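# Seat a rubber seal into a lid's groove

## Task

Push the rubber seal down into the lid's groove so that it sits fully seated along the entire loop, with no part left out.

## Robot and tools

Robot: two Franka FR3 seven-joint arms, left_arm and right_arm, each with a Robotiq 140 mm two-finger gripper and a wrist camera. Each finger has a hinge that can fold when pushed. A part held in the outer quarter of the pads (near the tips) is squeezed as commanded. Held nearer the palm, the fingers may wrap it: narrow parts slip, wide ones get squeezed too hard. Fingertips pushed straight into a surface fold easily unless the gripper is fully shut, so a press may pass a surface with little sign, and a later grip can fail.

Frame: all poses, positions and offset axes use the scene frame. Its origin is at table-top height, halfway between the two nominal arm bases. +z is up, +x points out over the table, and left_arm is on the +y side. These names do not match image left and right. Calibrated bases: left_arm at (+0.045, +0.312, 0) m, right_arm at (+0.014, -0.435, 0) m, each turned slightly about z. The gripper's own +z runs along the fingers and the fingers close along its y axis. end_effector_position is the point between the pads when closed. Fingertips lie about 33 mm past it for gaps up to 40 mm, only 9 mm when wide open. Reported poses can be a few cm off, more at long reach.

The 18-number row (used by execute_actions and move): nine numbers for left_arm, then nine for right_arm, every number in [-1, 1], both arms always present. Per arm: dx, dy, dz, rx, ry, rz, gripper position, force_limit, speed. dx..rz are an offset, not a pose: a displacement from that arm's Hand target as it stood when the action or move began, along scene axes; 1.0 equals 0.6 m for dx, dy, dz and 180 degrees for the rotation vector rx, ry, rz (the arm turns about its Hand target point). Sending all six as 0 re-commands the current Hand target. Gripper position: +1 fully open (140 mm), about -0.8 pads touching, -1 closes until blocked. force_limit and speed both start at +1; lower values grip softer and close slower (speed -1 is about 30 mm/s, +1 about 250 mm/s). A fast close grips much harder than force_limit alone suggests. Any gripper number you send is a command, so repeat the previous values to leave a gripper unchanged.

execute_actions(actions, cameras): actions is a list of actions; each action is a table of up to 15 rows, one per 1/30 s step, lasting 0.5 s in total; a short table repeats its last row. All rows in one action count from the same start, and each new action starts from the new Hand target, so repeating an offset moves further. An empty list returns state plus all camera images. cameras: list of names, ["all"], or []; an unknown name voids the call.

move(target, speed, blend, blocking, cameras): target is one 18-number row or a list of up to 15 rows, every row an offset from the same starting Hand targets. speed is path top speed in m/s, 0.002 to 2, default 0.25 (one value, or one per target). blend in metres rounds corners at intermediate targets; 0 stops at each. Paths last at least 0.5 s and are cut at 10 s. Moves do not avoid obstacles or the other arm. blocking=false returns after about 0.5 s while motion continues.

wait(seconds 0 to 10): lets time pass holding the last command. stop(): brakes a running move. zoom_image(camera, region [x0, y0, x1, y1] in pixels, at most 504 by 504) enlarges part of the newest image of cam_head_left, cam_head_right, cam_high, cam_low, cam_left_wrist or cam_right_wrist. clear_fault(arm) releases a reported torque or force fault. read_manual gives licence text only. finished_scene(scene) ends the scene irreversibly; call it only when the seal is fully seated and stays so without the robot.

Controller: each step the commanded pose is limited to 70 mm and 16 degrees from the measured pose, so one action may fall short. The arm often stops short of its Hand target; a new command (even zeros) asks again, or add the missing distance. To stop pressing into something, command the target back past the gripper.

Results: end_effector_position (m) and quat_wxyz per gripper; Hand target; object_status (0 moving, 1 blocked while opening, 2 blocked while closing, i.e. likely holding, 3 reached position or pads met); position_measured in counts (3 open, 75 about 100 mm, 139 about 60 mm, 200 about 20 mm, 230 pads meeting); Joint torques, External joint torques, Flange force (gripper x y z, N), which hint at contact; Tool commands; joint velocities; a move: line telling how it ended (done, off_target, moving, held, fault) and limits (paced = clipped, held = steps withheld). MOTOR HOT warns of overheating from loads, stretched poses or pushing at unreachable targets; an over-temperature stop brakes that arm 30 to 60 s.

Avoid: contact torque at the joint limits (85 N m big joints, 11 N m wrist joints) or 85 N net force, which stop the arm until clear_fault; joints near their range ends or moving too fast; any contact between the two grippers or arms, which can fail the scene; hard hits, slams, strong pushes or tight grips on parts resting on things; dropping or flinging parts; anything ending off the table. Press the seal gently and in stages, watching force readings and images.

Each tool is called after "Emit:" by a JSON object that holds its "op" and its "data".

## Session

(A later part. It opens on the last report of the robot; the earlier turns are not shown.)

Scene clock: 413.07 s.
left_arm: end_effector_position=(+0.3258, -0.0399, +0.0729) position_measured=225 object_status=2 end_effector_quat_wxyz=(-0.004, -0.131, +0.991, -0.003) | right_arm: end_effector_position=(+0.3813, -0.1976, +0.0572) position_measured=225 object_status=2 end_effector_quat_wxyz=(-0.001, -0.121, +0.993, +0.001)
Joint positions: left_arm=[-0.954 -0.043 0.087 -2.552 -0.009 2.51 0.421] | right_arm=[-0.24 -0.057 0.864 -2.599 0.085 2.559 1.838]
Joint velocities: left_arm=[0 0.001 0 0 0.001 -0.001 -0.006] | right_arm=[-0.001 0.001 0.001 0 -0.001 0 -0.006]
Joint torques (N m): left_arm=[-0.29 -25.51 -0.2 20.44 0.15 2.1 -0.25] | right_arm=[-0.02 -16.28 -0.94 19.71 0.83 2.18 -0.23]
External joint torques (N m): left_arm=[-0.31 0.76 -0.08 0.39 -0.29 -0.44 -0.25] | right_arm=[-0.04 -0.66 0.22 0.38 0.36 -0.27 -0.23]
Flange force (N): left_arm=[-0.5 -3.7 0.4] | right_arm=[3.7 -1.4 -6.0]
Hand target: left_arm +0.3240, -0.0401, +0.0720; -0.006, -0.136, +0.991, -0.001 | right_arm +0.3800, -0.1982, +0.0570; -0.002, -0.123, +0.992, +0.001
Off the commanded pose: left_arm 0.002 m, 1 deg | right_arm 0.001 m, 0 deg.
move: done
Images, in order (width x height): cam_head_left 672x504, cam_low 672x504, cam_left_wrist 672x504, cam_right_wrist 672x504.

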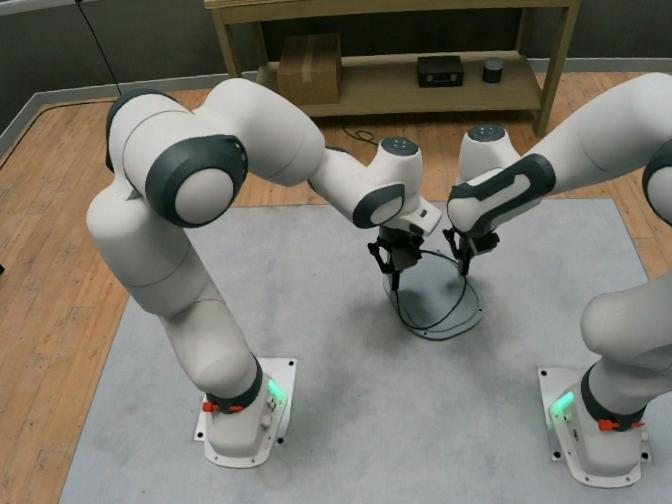

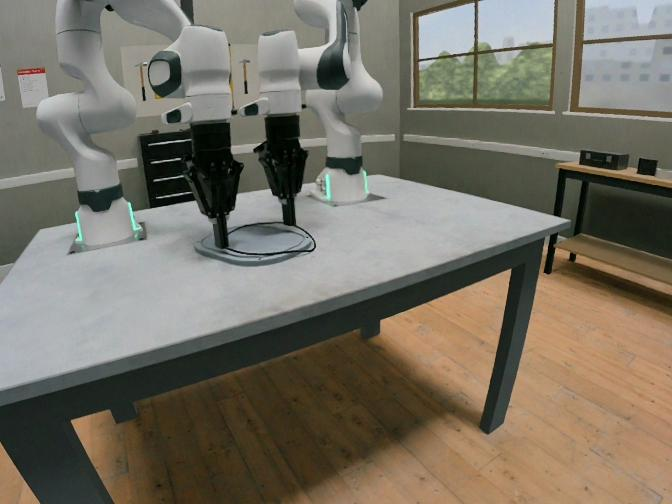

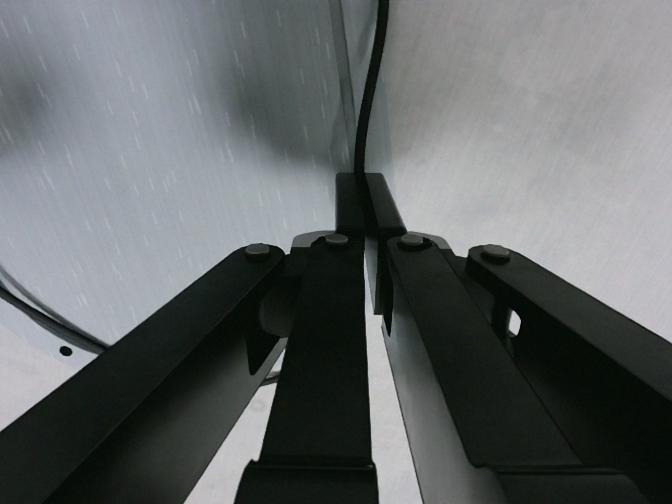

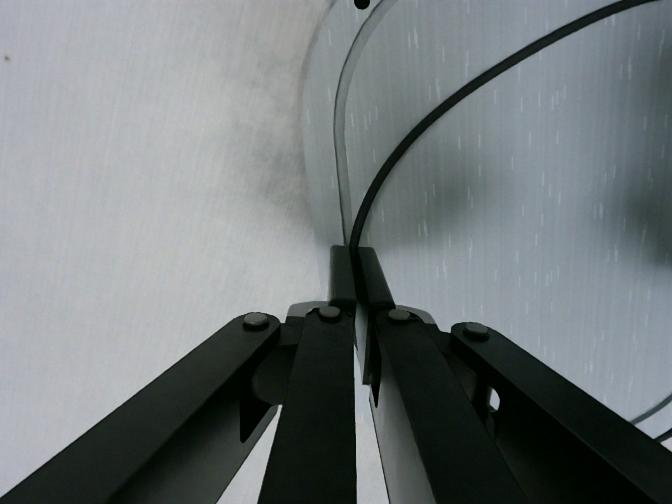

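Emit:
{"op": "move", "data": {"target": [0.0017,-0.006,-0.021,0,0,0,-1,-1,-1,0.001,-0.004,-0.018,0,0,0,-1,-1,-1], "speed": 0.03, "cameras": ["cam_left_wrist","cam_right_wrist"]}}

Emit:
{"op": "move", "data": {"target": [[0,0,0,0,0,0,-1,-1,-1,0,0,0,0,0,0,-0.65,-1,-1],[0,0,0,0,0,0,-1,-1,-1,0,0,0.06,0,0,0,-0.65,-1,-1]], "speed": 0.03, "cameras": ["cam_head_left","cam_low","cam_left_wrist","cam_right_wrist"]}}

Emit:
{"op": "zoom_image", "data": {"camera": "cam_head_left", "region": [360, 210, 500, 350]}}

Emit:
{"op": "zoom_image", "data": {"camera": "cam_low", "region": [160, 160, 360, 290]}}

Scene clock: 429.43 s.
left_arm: end_effector_position=(+0.3253, -0.0415, +0.0596) position_measured=225 object_status=2 end_effector_quat_wxyz=(-0.006, -0.133, +0.991, +0.001) | right_arm: end_effector_position=(+0.3800, -0.1998, +0.0469) position_measured=225 object_status=2 end_effector_quat_wxyz=(-0.003, -0.125, +0.992, +0.001)
Joint positions: left_arm=[-0.955 -0.004 0.084 -2.546 -0.015 2.535 0.42] | right_arm=[-0.249 -0.022 0.864 -2.606 0.04 2.587 1.86]
Joint velocities: left_arm=[within noise] | right_arm=[0.001 0 0.001 0 0 0.001 0.006]
Joint torques (N m): left_arm=[-0.37 -26.41 -0.01 19.91 0.12 2.46 -0.12] | right_arm=[-0.5 -15.45 -0.17 19.48 0.06 2.53 0.06]
External joint torques (N m): left_arm=[-0.34 0.76 0.02 0.29 -0.31 -0.07 -0.12] | right_arm=[-0.49 0.69 0.29 0.62 -0.38 0.09 0.06]
Flange force (N): left_arm=[-0.7 -3.0 1.6] | right_arm=[-7.0 2.1 5.5]
Hand target: left_arm +0.3250, -0.0437, +0.0594; -0.006, -0.136, +0.991, -0.001 | right_arm +0.3806, -0.2006, +0.0462; -0.002, -0.123, +0.992, +0.001
Off the commanded pose: left_arm 0.002 m, 0 deg | right_arm 0.001 m, 0 deg.
move: done
Images, in order (width x height): cam_left_wrist 672x504, cam_right_wrist 672x504.

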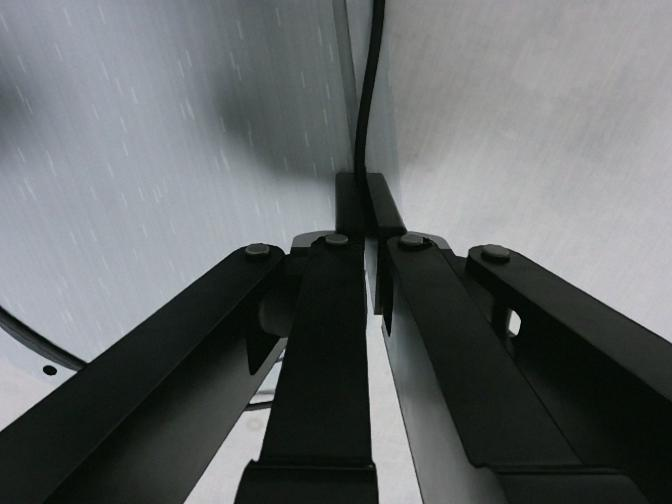

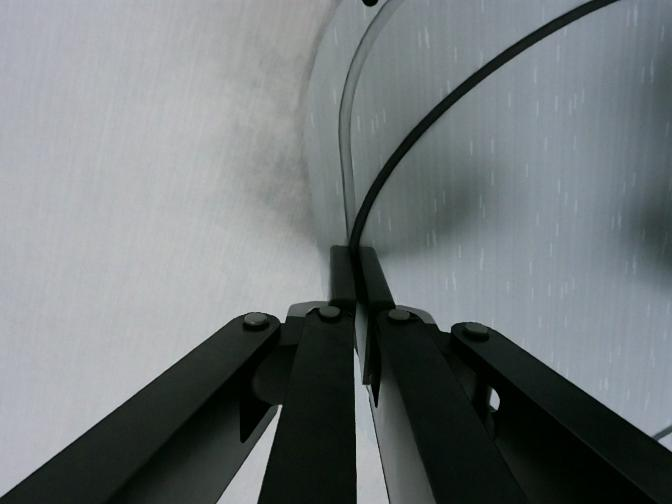

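Scene clock: 431.97 s.
left_arm: end_effector_position=(+0.3253, -0.0416, +0.0596) position_measured=225 object_status=2 end_effector_quat_wxyz=(-0.006, -0.133, +0.991, +0.001) | right_arm: end_effector_position=(+0.3810, -0.2009, +0.0816) position_measured=211 object_status=3 end_effector_quat_wxyz=(-0.002, -0.121, +0.993, +0.001)
Joint positions: left_arm=[-0.955 -0.004 0.084 -2.546 -0.015 2.535 0.42] | right_arm=[-0.207 -0.147 0.832 -2.588 0.181 2.478 1.762]
Joint velocities: left_arm=[within noise] | right_arm=[0 0.001 0 -0.001 0 -0.001 -0.007]
Joint torques (N m): left_arm=[-0.25 -26.42 -0.01 19.87 0.13 2.43 -0.16] | right_arm=[0.29 -15.24 -3.08 21.25 0.86 2.13 -0.3]
External joint torques (N m): left_arm=[-0.19 0.59 0.06 0.32 -0.3 -0.09 -0.16] | right_arm=[0.31 -0.62 -0.11 0.98 0.34 -0.32 -0.3]
Flange force (N): left_arm=[-0.6 -2.7 1.1] | right_arm=[2.3 -0.9 -5.9]
Hand target: left_arm +0.3250, -0.0437, +0.0594; -0.006, -0.136, +0.991, -0.001 | right_arm +0.3806, -0.2006, +0.0822; -0.002, -0.123, +0.992, +0.001
Off the commanded pose: left_arm 0.002 m, 0 deg | right_arm 0.001 m, 0 deg.
move: done
Images, in order (width x height): cam_head_left 672x504, cam_low 672x504, cam_left_wrist 672x504, cam_right_wrist 672x504.

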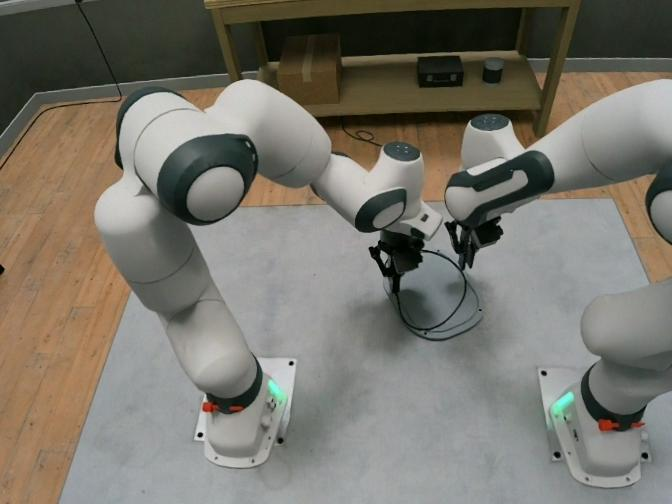

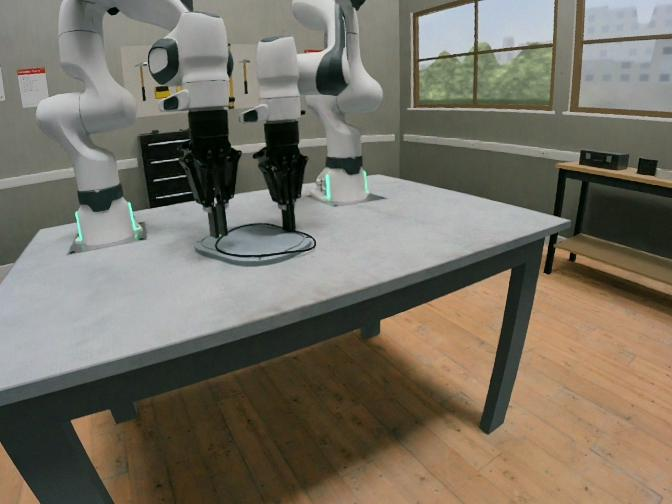

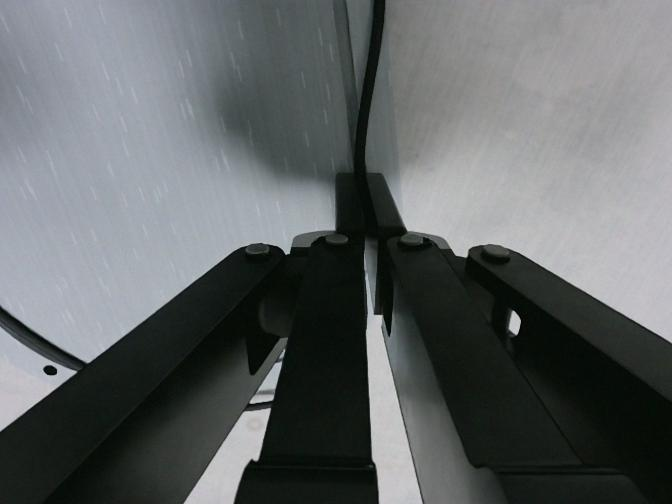

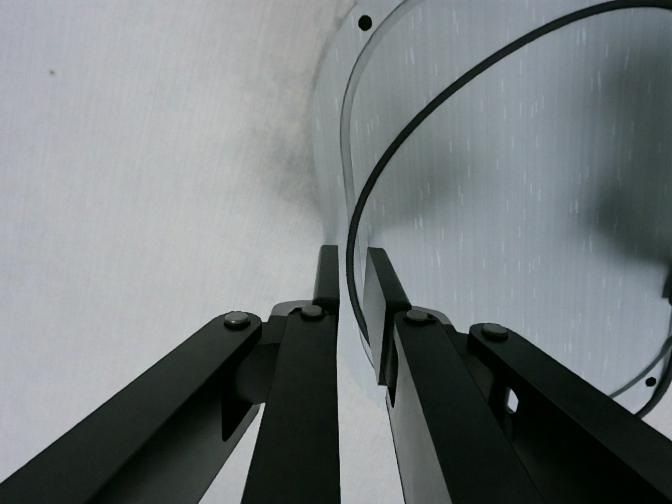

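Scaled by 3.600 from the camera's 672x504 image, which has a finer 960x720 frame.

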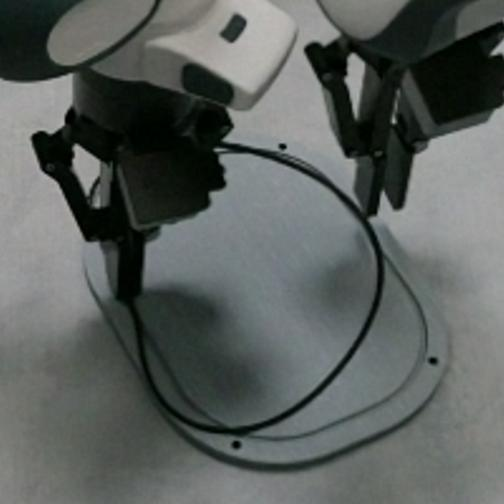

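Scaled by 2.520 from the camera's 672x504 image, which has a finer 960x720 frame.

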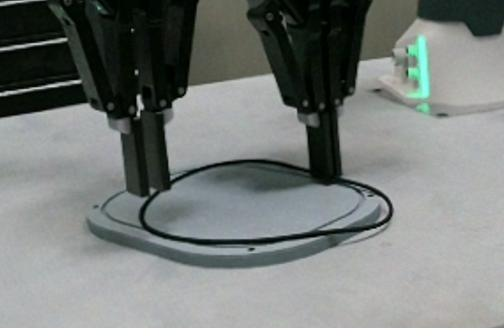

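Emit:
{"op": "move", "data": {"target": [[0,0,0,0,0,0,-1,-1,-1,0,0,0,0,0,0,-1,-1,0],[0,0,0,0,0,0,-1,-1,-1,0.055,0.013,0,0,0,0,-1,-1,0],[0,0,0,0,0,0,-1,-1,-1,0.055,0.013,-0.074,0,0,0,-1,-1,0]], "speed": [0.06,0.06,0.03], "cameras": ["cam_head_left","cam_low","cam_right_wrist"]}}

Emit:
{"op": "zoom_image", "data": {"camera": "cam_low", "region": [160, 160, 360, 290]}}

Scene clock: 446.80 s.
left_arm: end_effector_position=(+0.3253, -0.0416, +0.0596) position_measured=225 object_status=2 end_effector_quat_wxyz=(-0.006, -0.133, +0.991, +0.001) | right_arm: end_effector_position=(+0.4177, -0.1995, +0.0435) position_measured=233 object_status=3 end_effector_quat_wxyz=(-0.001, -0.122, +0.993, -0.005)
Joint positions: left_arm=[-0.955 -0.004 0.084 -2.546 -0.015 2.535 0.42] | right_arm=[-0.239 0.109 0.798 -2.497 -0.159 2.56 1.974]
Joint velocities: left_arm=[within noise] | right_arm=[-0.001 0 -0.001 0 -0.002 0 0.006]
Joint torques (N m): left_arm=[-0.25 -26.4 -0.02 19.86 0.12 2.42 -0.14] | right_arm=[2.75 -9.93 4.3 16.17 0.66 5.62 0.27]
External joint torques (N m): left_arm=[-0.31 0.65 -0.06 0.38 -0.3 -0.09 -0.15] | right_arm=[2.7 10.91 1.99 -2.73 0.18 3.19 0.27]
Flange force (N): left_arm=[-0.5 -3.1 1.3] | right_arm=[-21.0 13.5 44.1]
Hand target: left_arm +0.3250, -0.0437, +0.0594; -0.006, -0.136, +0.991, -0.001 | right_arm +0.4136, -0.1928, +0.0378; -0.002, -0.123, +0.992, +0.001
Off the commanded pose: left_arm 0.002 m, 0 deg | right_arm 0.010 m, 1 deg.
move: off_target (right_arm)
Images, in order (width x height): cam_head_left 672x504, cam_low 672x504, cam_right_wrist 672x504.

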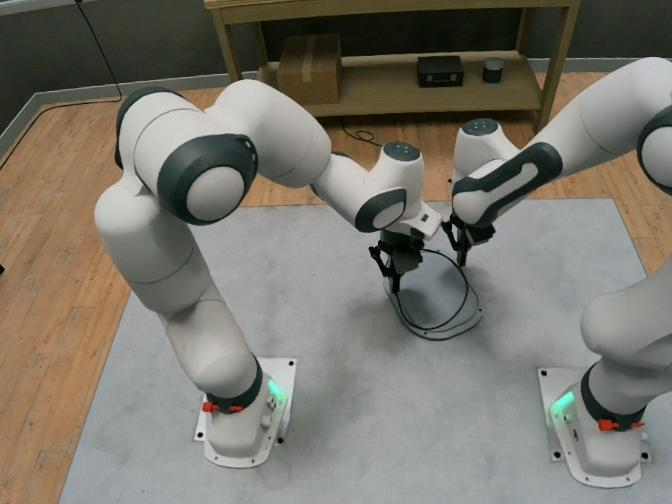

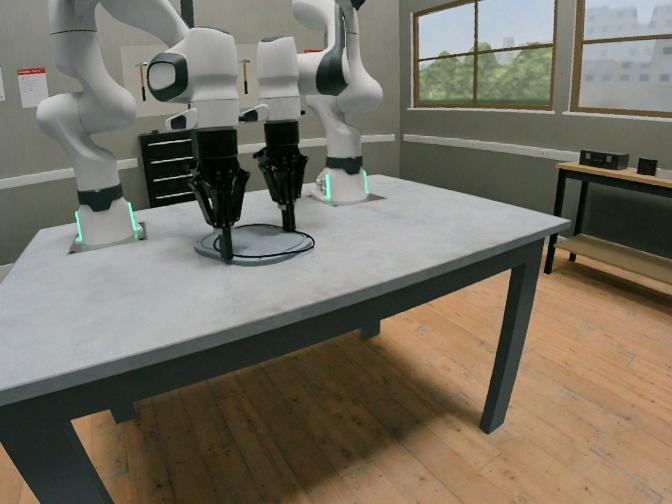

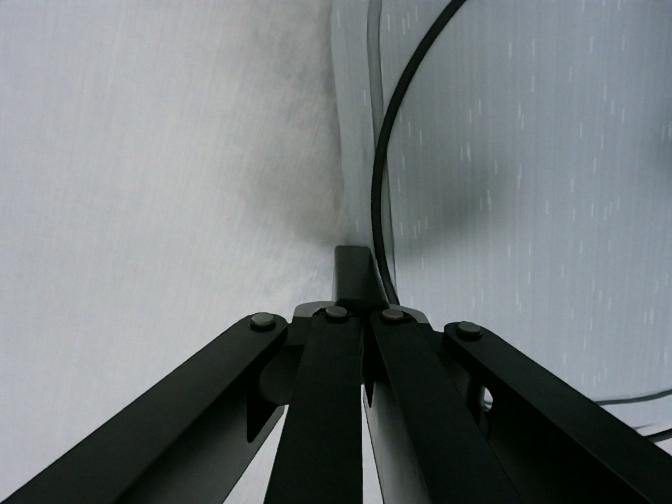

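Scaled by 2.520 from the camera's 672x504 image, which has a finer 960x720 frame.

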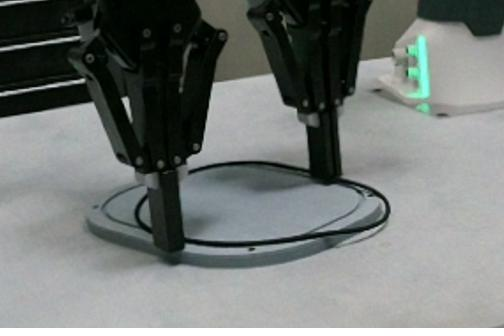

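Emit:
{"op": "move", "data": {"target": [[0,0,0,0,0,0,-1,-1,-1,0,0,0.03,0,0,0,-1,-1,0],[0,0,0,0,0,0,-1,-1,-1,0.0015,0.01,0.03,0,0,0,-1,-1,0],[0,0,0,0,0,0,-1,-1,-1,0.0015,0.01,-0.001,0,0,0,-1,-1,0]], "speed": [0.06,0.06,0.03], "cameras": ["cam_right_wrist"]}}

Emit:
{"op": "move", "data": {"target": [0,0,0,0,0,0,-1,-1,-1,0,0,0.07,0,0,0,-1,-1,0], "speed": 0.08, "cameras": ["cam_right_wrist","cam_head_left"]}}

Emit:
{"op": "zoom_image", "data": {"camera": "cam_right_wrist", "region": [250, 0, 550, 300]}}

Scene clock: 460.73 s.
left_arm: end_effector_position=(+0.3253, -0.0416, +0.0596) position_measured=225 object_status=2 end_effector_quat_wxyz=(-0.006, -0.133, +0.991, +0.001) | right_arm: end_effector_position=(+0.4152, -0.1879, +0.0435) position_measured=233 object_status=3 end_effector_quat_wxyz=(-0.001, -0.126, +0.992, -0.005)
Joint positions: left_arm=[-0.955 -0.004 0.084 -2.546 -0.015 2.535 0.42] | right_arm=[-0.219 0.122 0.8 -2.484 -0.172 2.556 1.999]
Joint velocities: left_arm=[within noise] | right_arm=[0 0 0 0.002 0 0.001 0.007]
Joint torques (N m): left_arm=[-0.29 -26.35 -0.02 19.9 0.13 2.42 -0.13] | right_arm=[-0.84 -9.86 0.11 16.55 -0.5 5.83 0.04]
External joint torques (N m): left_arm=[-0.23 0.62 0.05 0.42 -0.29 -0.08 -0.13] | right_arm=[-0.82 11.36 -2.45 -2.45 -0.97 3.38 0.04]
Flange force (N): left_arm=[-0.8 -3.0 1.2] | right_arm=[-30.5 8.2 53.7]
Hand target: left_arm +0.3250, -0.0437, +0.0594; -0.006, -0.136, +0.991, -0.001 | right_arm +0.4145, -0.1868, +0.0372; -0.002, -0.123, +0.992, +0.001
Off the commanded pose: left_arm 0.002 m, 0 deg | right_arm 0.006 m, 1 deg.
move: off_target (right_arm)
Images, in order (width x height): cam_right_wrist 672x504.

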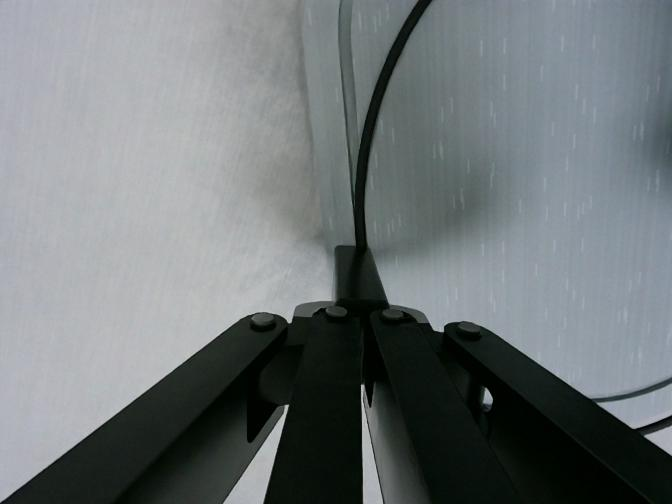

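Scene clock: 462.40 s.
left_arm: end_effector_position=(+0.3253, -0.0416, +0.0596) position_measured=225 object_status=2 end_effector_quat_wxyz=(-0.006, -0.133, +0.991, +0.001) | right_arm: end_effector_position=(+0.4149, -0.1856, +0.0791) position_measured=233 object_status=3 end_effector_quat_wxyz=(-0.001, -0.122, +0.992, +0.001)
Joint positions: left_arm=[-0.955 -0.004 0.084 -2.546 -0.015 2.535 0.42] | right_arm=[-0.238 0.003 0.835 -2.474 0.002 2.475 1.879]
Joint velocities: left_arm=[within noise] | right_arm=[0 -0.001 -0.003 0.001 0.001 -0.001 -0.008]
Joint torques (N m): left_arm=[-0.29 -26.4 0.02 19.89 0.12 2.43 -0.13] | right_arm=[-0.22 -19.18 0.32 21.31 0.88 2.19 -0.25]
External joint torques (N m): left_arm=[-0.21 0.84 0.11 0.23 -0.31 -0.11 -0.13] | right_arm=[-0.18 -0.79 0.3 0.87 0.36 -0.25 -0.25]
Flange force (N): left_arm=[-0.9 -3.0 1.7] | right_arm=[2.3 -1.1 -5.8]
Hand target: left_arm +0.3250, -0.0437, +0.0594; -0.006, -0.136, +0.991, -0.001 | right_arm +0.4145, -0.1868, +0.0792; -0.002, -0.123, +0.992, +0.001
Off the commanded pose: left_arm 0.002 m, 0 deg | right_arm 0.001 m, 0 deg.
move: done
Images, in order (width x height): cam_head_left 672x504, cam_right_wrist 672x504.

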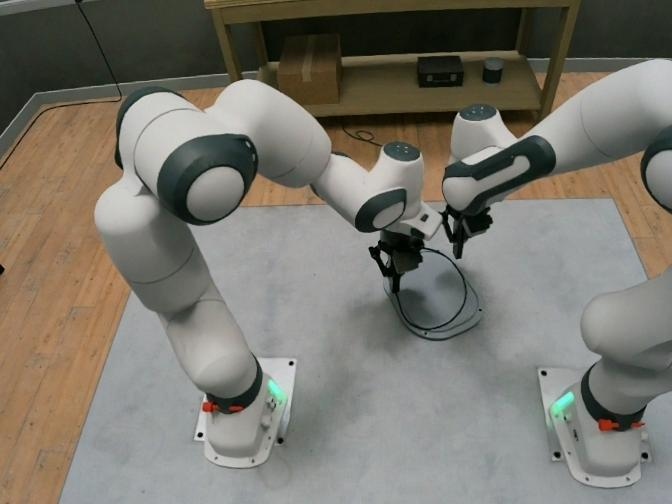

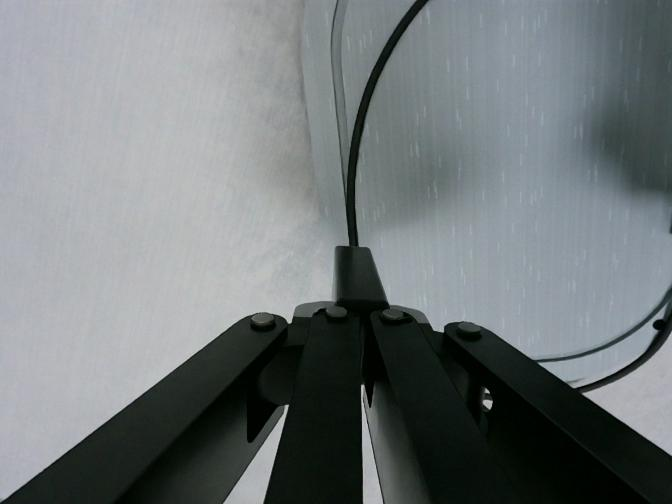

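Scaled by 1.680 from the camera's 672x504 image, which has a finer 960x720 frame.

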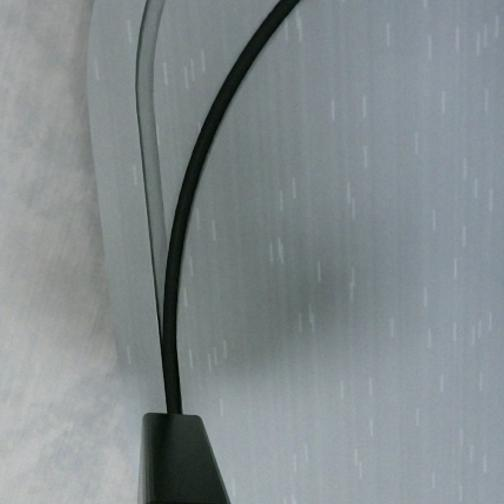

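Emit:
{"op": "move", "data": {"target": [[0,0,0,0,0,0,-0.65,-1,-1,0,0,0,0,0,0,-1,-1,0],[0,0,0.03,0,0,0,-0.65,-1,-1,0,0,0.05,0,0,0,-1,-1,0],[0,-0.002,0.03,0,0,0,-1,-1,0,0,0,0.05,0,0,0,-1,-1,0],[0,-0.002,-0.006,0,0,0,-1,-1,0,0,0,0.05,0,0,0,-1,-1,0]], "speed": 0.05, "cameras": ["cam_left_wrist"]}}

Emit:
{"op": "move", "data": {"target": [0,0,0.12,0,0,0,-1,-1,0,0,0,0,0,0,0,-1,-1,0], "speed": 0.1, "cameras": ["cam_left_wrist","cam_head_left"]}}

Emit:
{"op": "zoom_image", "data": {"camera": "cam_head_left", "region": [360, 210, 500, 350]}}

Scene clock: 488.33 s.
left_arm: end_effector_position=(+0.3260, -0.0438, +0.0568) position_measured=233 object_status=3 end_effector_quat_wxyz=(-0.005, -0.135, +0.991, +0.000) | right_arm: end_effector_position=(+0.4151, -0.1870, +0.1087) position_measured=233 object_status=3 end_effector_quat_wxyz=(-0.002, -0.122, +0.993, +0.001)
Joint positions: left_arm=[-0.955 0.007 0.082 -2.542 -0.017 2.544 0.415] | right_arm=[-0.231 -0.088 0.827 -2.454 0.098 2.39 1.806]
Joint velocities: left_arm=[0 0.001 0 0 -0.001 0.006 -0.002] | right_arm=[within noise]
Joint torques (N m): left_arm=[-0.25 -26.73 -0.01 19.16 0.12 2.47 -0.03] | right_arm=[-0.12 -17.6 -1.45 22.28 0.92 2.17 -0.26]
External joint torques (N m): left_arm=[-0.26 0.68 -0.04 -0.29 -0.3 -0.05 -0.03] | right_arm=[-0.08 -0.74 0.48 0.78 0.34 -0.27 -0.26]
Flange force (N): left_arm=[0.0 -1.0 1.7] | right_arm=[2.2 -0.5 -4.6]
Hand target: left_arm +0.3250, -0.0449, +0.0558; -0.006, -0.136, +0.991, -0.001 | right_arm +0.4145, -0.1868, +0.1092; -0.002, -0.123, +0.992, +0.001
Off the commanded pose: left_arm 0.002 m, 0 deg | right_arm 0.001 m, 0 deg.
move: done
Images, in order (width x height): cam_left_wrist 672x504.

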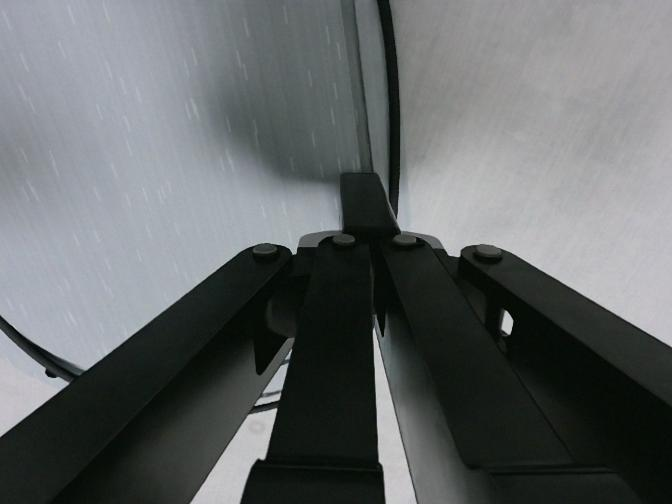

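Scene clock: 489.80 s.
left_arm: end_effector_position=(+0.3249, -0.0458, +0.1270) position_measured=233 object_status=3 end_effector_quat_wxyz=(-0.007, -0.134, +0.991, -0.003) | right_arm: end_effector_position=(+0.4151, -0.1870, +0.1087) position_measured=233 object_status=3 end_effector_quat_wxyz=(-0.002, -0.122, +0.993, +0.001)
Joint positions: left_arm=[-0.955 -0.144 0.081 -2.495 -0.004 2.35 0.404] | right_arm=[-0.231 -0.088 0.827 -2.454 0.098 2.39 1.806]
Joint velocities: left_arm=[0 0.001 0 0 0 -0.004 -0.002] | right_arm=[within noise]
Joint torques (N m): left_arm=[-0.31 -25.1 -0.45 22.16 0.86 2.12 -0.29] | right_arm=[-0.07 -17.61 -1.53 22.35 0.92 2.18 -0.3]
External joint torques (N m): left_arm=[-0.23 -0.44 0.07 0.11 0.33 -0.43 -0.29] | right_arm=[-0.05 -0.68 0.38 0.8 0.34 -0.28 -0.3]
Flange force (N): left_arm=[1.0 0.6 -2.2] | right_arm=[2.0 -0.7 -4.6]
Hand target: left_arm +0.3250, -0.0449, +0.1278; -0.006, -0.136, +0.991, -0.001 | right_arm +0.4145, -0.1868, +0.1092; -0.002, -0.123, +0.992, +0.001
Off the commanded pose: left_arm 0.001 m, 0 deg | right_arm 0.001 m, 0 deg.
move: done
Images, in order (width x height): cam_head_left 672x504, cam_left_wrist 672x504.

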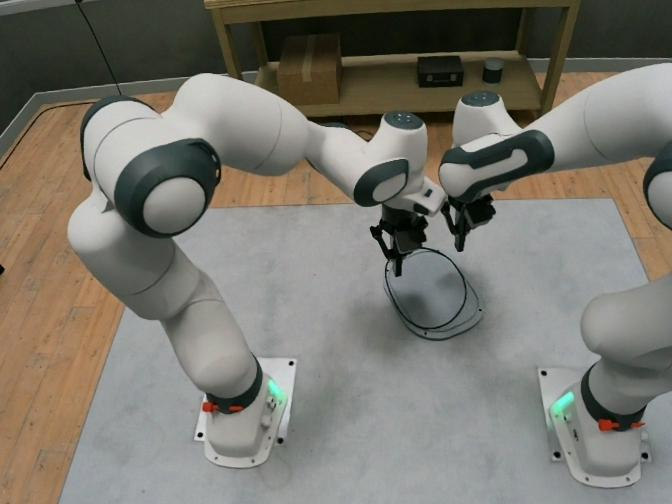

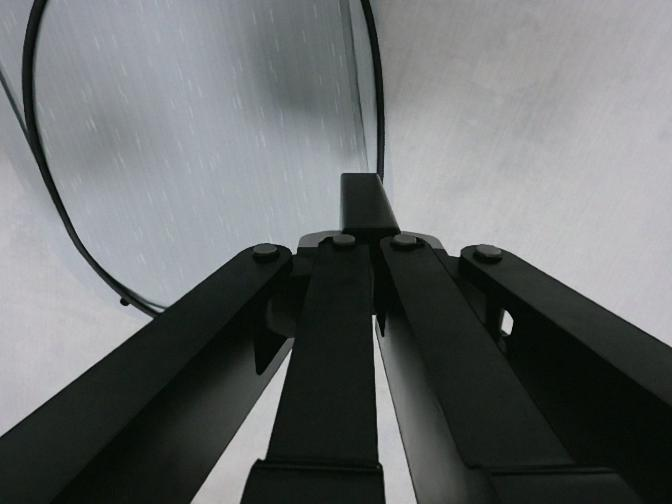

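Scaled by 3.600 from the camera's 672x504 image, which has a finer 960x720 frame.

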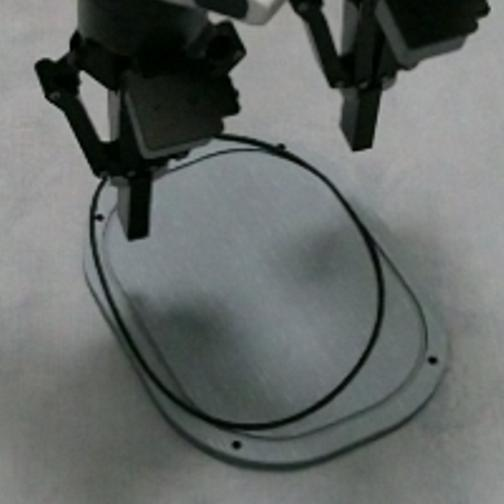

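Emit:
{"op": "move", "data": {"target": [[-0.05,0.35,0.1,0,0,0,-1,-1,0,0,0,0.1,0,0,0,-1,-1,0],[-0.05,0.45,0.1,0,0,0,-1,-1,0,-0.2,0.07,0.25,0,0,0,-1,-1,0]], "speed": 0.3, "blend": 0.03, "cameras": ["cam_right_wrist"]}}

Emit:
{"op": "zoom_image", "data": {"camera": "cam_right_wrist", "region": [170, 50, 530, 350]}}

Scene clock: 499.60 s.
left_arm: end_effector_position=(+0.2959, +0.2239, +0.1883) position_measured=233 object_status=3 end_effector_quat_wxyz=(-0.006, -0.141, +0.990, -0.003) | right_arm: end_effector_position=(+0.2960, -0.1448, +0.2594) position_measured=233 object_status=3 end_effector_quat_wxyz=(-0.001, -0.125, +0.992, +0.000)
Joint positions: left_arm=[-0.651 -0.976 0.344 -2.909 0.291 1.941 0.7] | right_arm=[0.039 -0.618 0.687 -2.421 0.399 1.892 1.774]
Joint velocities: left_arm=[0 -0.001 -0.001 0.002 0 0 0.006] | right_arm=[within noise]
Joint torques (N m): left_arm=[-0.52 -0.84 -5.62 23.43 1.02 2.08 0.29] | right_arm=[-0.07 -5.67 -10.98 23.51 1.13 2.22 0.09]
External joint torques (N m): left_arm=[-0.49 -1.23 0.42 -0.24 0.34 -0.41 0.29] | right_arm=[-0.05 -0.23 -0.1 0.41 0.33 -0.22 0.09]
Flange force (N): left_arm=[4.1 5.2 -1.5] | right_arm=[0.5 0.4 -1.5]
Hand target: left_arm +0.2950, +0.2251, +0.1878; -0.006, -0.136, +0.991, -0.001 | right_arm +0.2945, -0.1448, +0.2592; -0.002, -0.123, +0.992, +0.001
Off the commanded pose: left_arm 0.002 m, 1 deg | right_arm 0.002 m, 0 deg.
move: done
Images, in order (width x height): cam_right_wrist 672x504.

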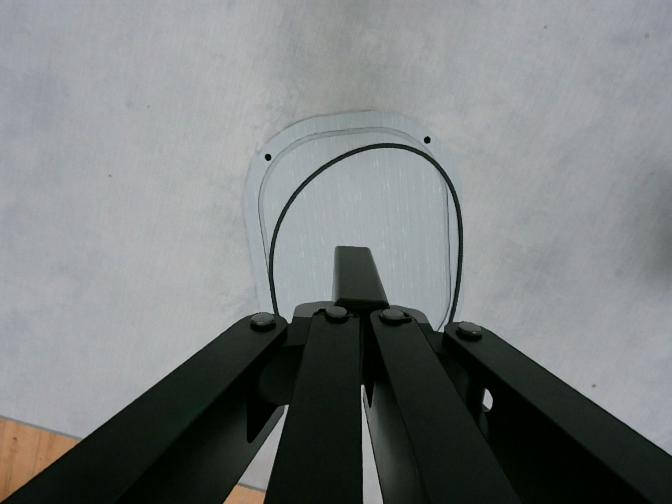

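Scaled by 1.400 from the camera's 672x504 image, which has a finer 960x720 frame.

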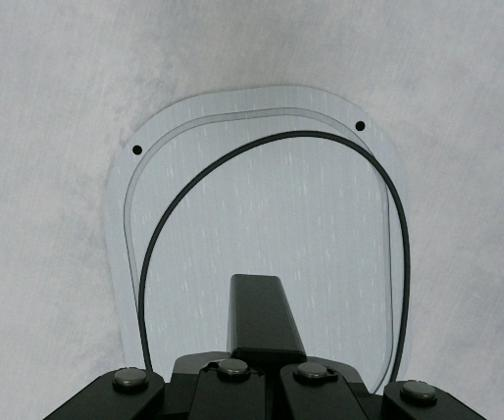

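Emit:
{"op": "move", "data": {"target": [0,0,0,0,0,0,-1,-1,0,0.2197,-0.0592,-0.3,0,0,0,-1,-1,0], "cameras": ["cam_right_wrist"]}}

Scene clock: 534.17 s.
left_arm: end_effector_position=(+0.2958, +0.2239, +0.1883) position_measured=233 object_status=3 end_effector_quat_wxyz=(-0.006, -0.139, +0.990, -0.003) | right_arm: end_effector_position=(+0.4254, -0.1811, +0.0792) position_measured=233 object_status=3 end_effector_quat_wxyz=(-0.004, -0.123, +0.992, +0.001)
Joint positions: left_arm=[-0.651 -0.976 0.344 -2.909 0.291 1.941 0.703] | right_arm=[-0.244 0.05 0.834 -2.431 -0.051 2.458 1.911]
Joint velocities: left_arm=[within noise] | right_arm=[0 -0.002 0 0 0.001 0 0.008]
Joint torques (N m): left_arm=[-0.28 -0.58 -6.06 23.37 0.74 2.13 0.19] | right_arm=[0.04 -19.09 1.49 21.79 0.17 2.51 0.1]
External joint torques (N m): left_arm=[-0.26 -0.98 -0.01 -0.37 0.05 -0.37 0.19] | right_arm=[0.09 0.69 0.43 1.14 -0.37 0.05 0.09]
Flange force (N): left_arm=[4.5 4.0 -1.3] | right_arm=[-7.6 3.2 3.1]
Hand target: left_arm +0.2950, +0.2251, +0.1878; -0.006, -0.136, +0.991, -0.001 | right_arm +0.4263, -0.1803, +0.0792; -0.002, -0.123, +0.992, +0.001
Off the commanded pose: left_arm 0.002 m, 0 deg | right_arm 0.001 m, 0 deg.
move: done
Images, in order (width x height): cam_right_wrist 672x504.

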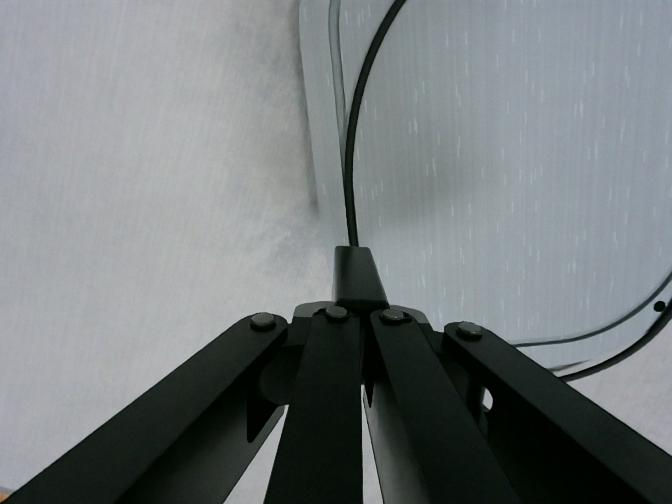

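Emit:
{"op": "move", "data": {"target": [[0,0,0,0,0,0,-1,-1,0,0,0,-0.0637,0,0,0,-1,-1,0],[0,0,0,0,0,0,-1,-1,0,0,0,-0.045,0,0,0,-1,-1,0],[0,0,0,0,0,0,-1,-1,0,0.0227,0.013,-0.045,0,0,0,-1,-1,0],[0,0,0,0,0,0,-1,-1,0,0.0227,0.013,-0.0637,0,0,0,-1,-1,0],[0,0,0,0,0,0,-1,-1,0,0.0227,0.013,-0.045,0,0,0,-1,-1,0],[0,0,0,0,0,0,-1,-1,0,0.0412,0.0313,-0.045,0,0,0,-1,-1,0],[0,0,0,0,0,0,-1,-1,0,0.0412,0.0313,-0.0637,0,0,0,-1,-1,0],[0,0,0,0,0,0,-1,-1,0,0.0412,0.0313,0,0,0,0,-1,-1,0]], "speed": 0.05, "blend": [0,0.002,0.002,0,0.002,0.002,0,0], "cameras": ["cam_right_wrist","cam_head_left","cam_low"]}}

Emit:
{"op": "zoom_image", "data": {"camera": "cam_head_left", "region": [360, 210, 500, 350]}}

Emit:
{"op": "zoom_image", "data": {"camera": "cam_low", "region": [180, 210, 330, 280]}}

Scene clock: 550.40 s.
left_arm: end_effector_position=(+0.2958, +0.2239, +0.1883) position_measured=233 object_status=3 end_effector_quat_wxyz=(-0.006, -0.139, +0.990, -0.003) | right_arm: end_effector_position=(+0.4514, -0.1612, +0.0786) position_measured=233 object_status=3 end_effector_quat_wxyz=(-0.002, -0.122, +0.993, +0.001)
Joint positions: left_arm=[-0.651 -0.976 0.344 -2.909 0.291 1.941 0.703] | right_arm=[-0.186 0.163 0.784 -2.322 -0.172 2.429 2.007]
Joint velocities: left_arm=[within noise] | right_arm=[0.001 0 0.002 0 -0.001 -0.001 -0.006]
Joint torques (N m): left_arm=[-0.23 -0.54 -6.03 23.44 0.72 2.14 0.14] | right_arm=[-0.5 -25.11 4.66 21.6 0.89 2.17 -0.32]
External joint torques (N m): left_arm=[-0.25 -0.97 0 -0.29 0.03 -0.36 0.14] | right_arm=[-0.45 -0.98 1.13 0.88 0.32 -0.28 -0.32]
Flange force (N): left_arm=[4.4 3.8 -1.5] | right_arm=[3.0 -1.6 -6.8]
Hand target: left_arm +0.2950, +0.2251, +0.1878; -0.006, -0.136, +0.991, -0.001 | right_arm +0.4510, -0.1616, +0.0792; -0.002, -0.123, +0.992, +0.001
Off the commanded pose: left_arm 0.002 m, 0 deg | right_arm 0.001 m, 0 deg.
move: done
Images, in order (width x height): cam_head_left 672x504, cam_low 672x504, cam_right_wrist 672x504.

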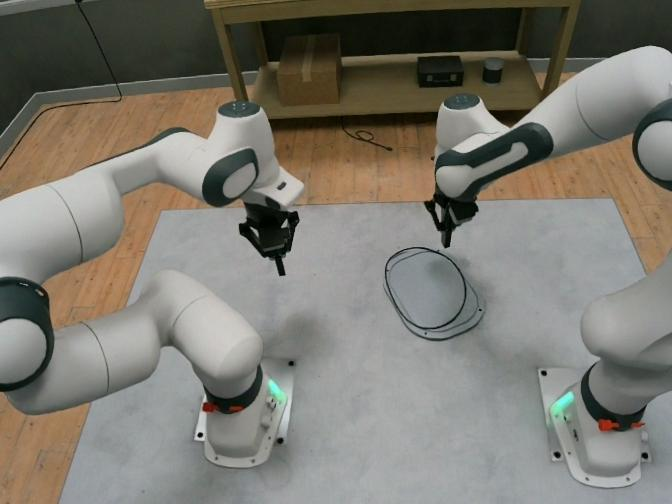

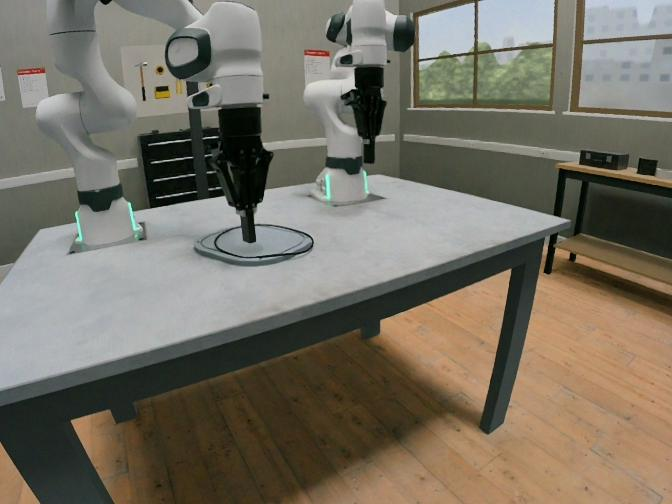

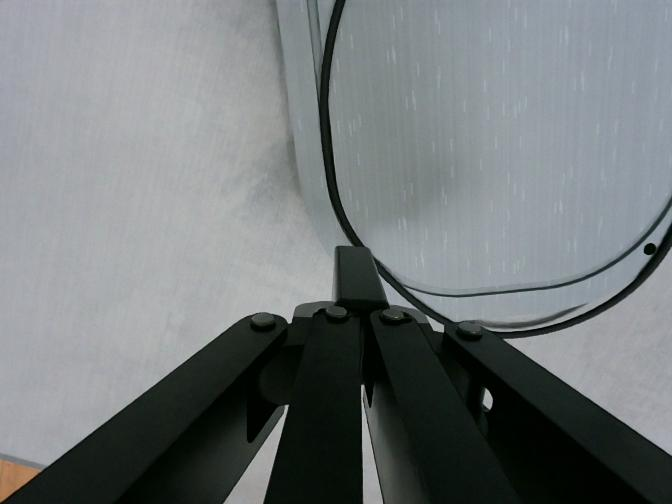

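Scaled by 3.600 from the camera's 672x504 image, which has a finer 960x720 frame.

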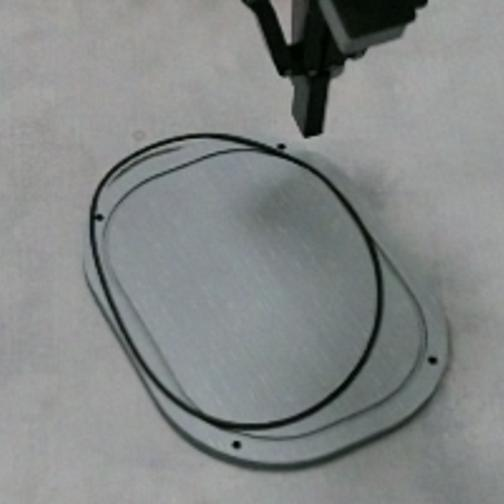

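Scaled by 3.360 from the camera's 672x504 image, which has a finer 960x720 frame.

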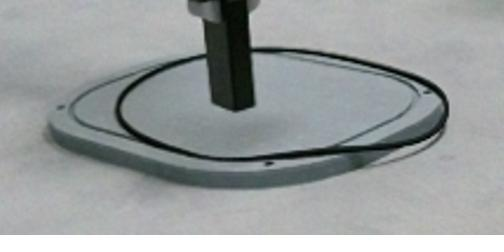

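Emit:
{"op": "move", "data": {"target": [[0.2117,-0.36,-0.13,0,0,0,-1,-1,0,0,0,0,0,0,0,-1,-1,0],[0.2117,-0.3633,-0.21,0,0,0,-1,-1,0,0,0,0,0,0,0,-1,-1,0],[0.196,-0.4018,-0.21,0,0,0,-1,-1,0,0,0,0,0,0,0,-1,-1,0]], "speed": [0.2,0.1,0.05], "blend": [0.01,0,0], "cameras": ["cam_head_left","cam_low","cam_left_wrist","cam_right_wrist"]}}

Emit:
{"op": "zoom_image", "data": {"camera": "cam_head_left", "region": [360, 210, 500, 350]}}

Emit:
{"op": "zoom_image", "data": {"camera": "cam_low", "region": [180, 210, 330, 280]}}

Scene clock: 565.53 s.
left_arm: end_effector_position=(+0.4138, -0.0150, +0.0626) position_measured=233 object_status=3 end_effector_quat_wxyz=(-0.004, -0.131, +0.991, -0.001) | right_arm: end_effector_position=(+0.4513, -0.1612, +0.0786) position_measured=233 object_status=3 end_effector_quat_wxyz=(-0.002, -0.123, +0.992, +0.001)
Joint positions: left_arm=[-0.994 0.096 0.294 -2.41 -0.06 2.497 0.63] | right_arm=[-0.186 0.163 0.784 -2.322 -0.172 2.429 2.005]
Joint velocities: left_arm=[-0.002 0.001 -0.001 0 0 0 -0.007] | right_arm=[within noise]
Joint torques (N m): left_arm=[-0.34 -28.83 1.31 20.45 0.15 2.26 -0.16] | right_arm=[-0.33 -25.14 4.4 21.64 0.9 2.19 -0.3]
External joint torques (N m): left_arm=[-0.31 0.76 0.44 0.38 -0.3 -0.24 -0.16] | right_arm=[-0.36 -0.95 0.77 0.84 0.33 -0.27 -0.3]
Flange force (N): left_arm=[-1.8 -3.1 1.0] | right_arm=[2.5 -1.6 -6.3]
Hand target: left_arm +0.4126, -0.0160, +0.0618; -0.006, -0.136, +0.991, -0.001 | right_arm +0.4510, -0.1616, +0.0792; -0.002, -0.123, +0.992, +0.001
Off the commanded pose: left_arm 0.002 m, 1 deg | right_arm 0.001 m, 0 deg.
move: done
Images, in order (width x height): cam_head_left 672x504, cam_low 672x504, cam_left_wrist 672x504, cam_right_wrist 672x504.

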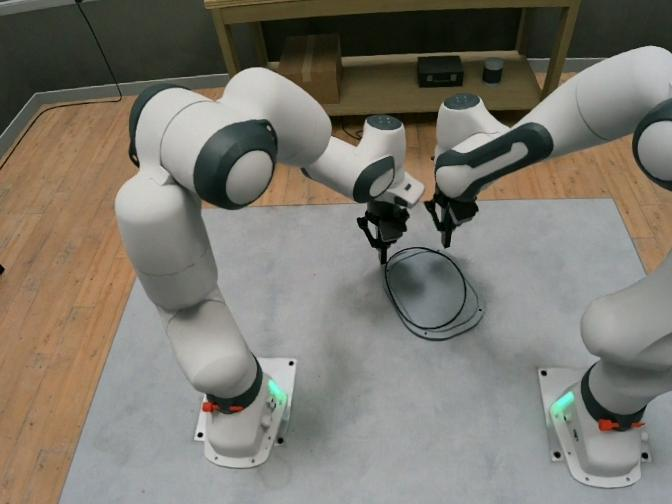

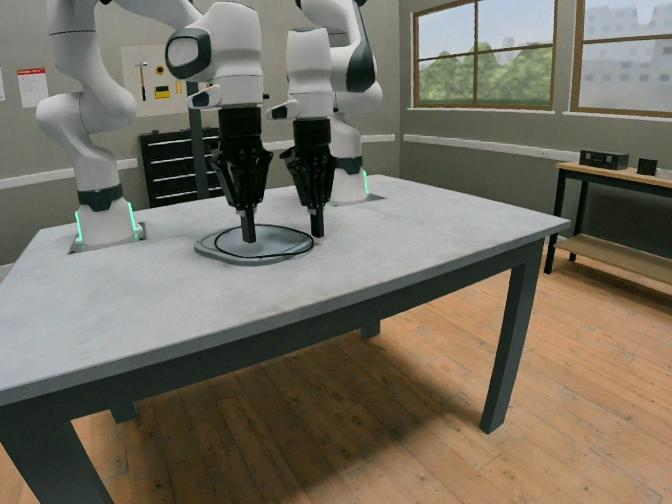

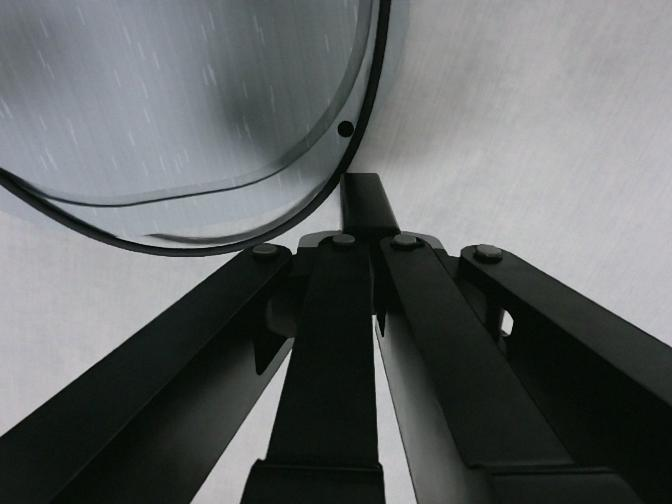

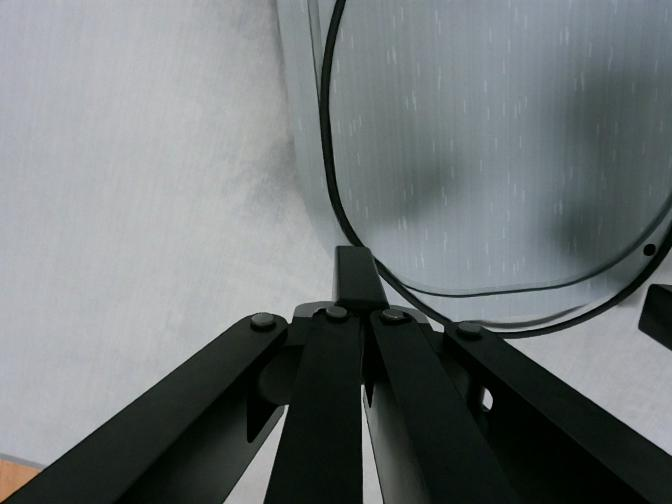

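Scaled by 3.600 from the camera's 672x504 image, which has a finer 960x720 frame.

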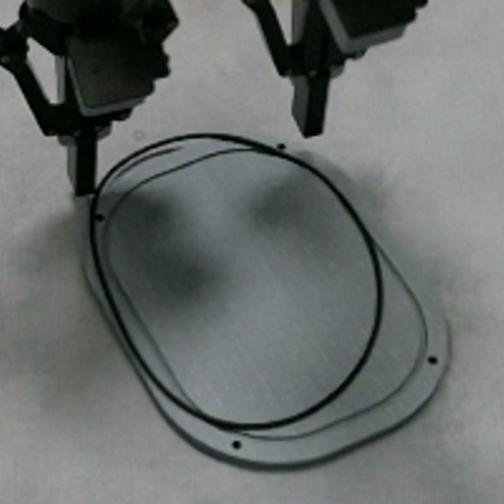

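Scaled by 3.360 from the camera's 672x504 image, which has a finer 960x720 frame.

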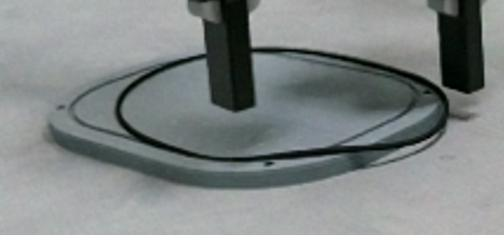

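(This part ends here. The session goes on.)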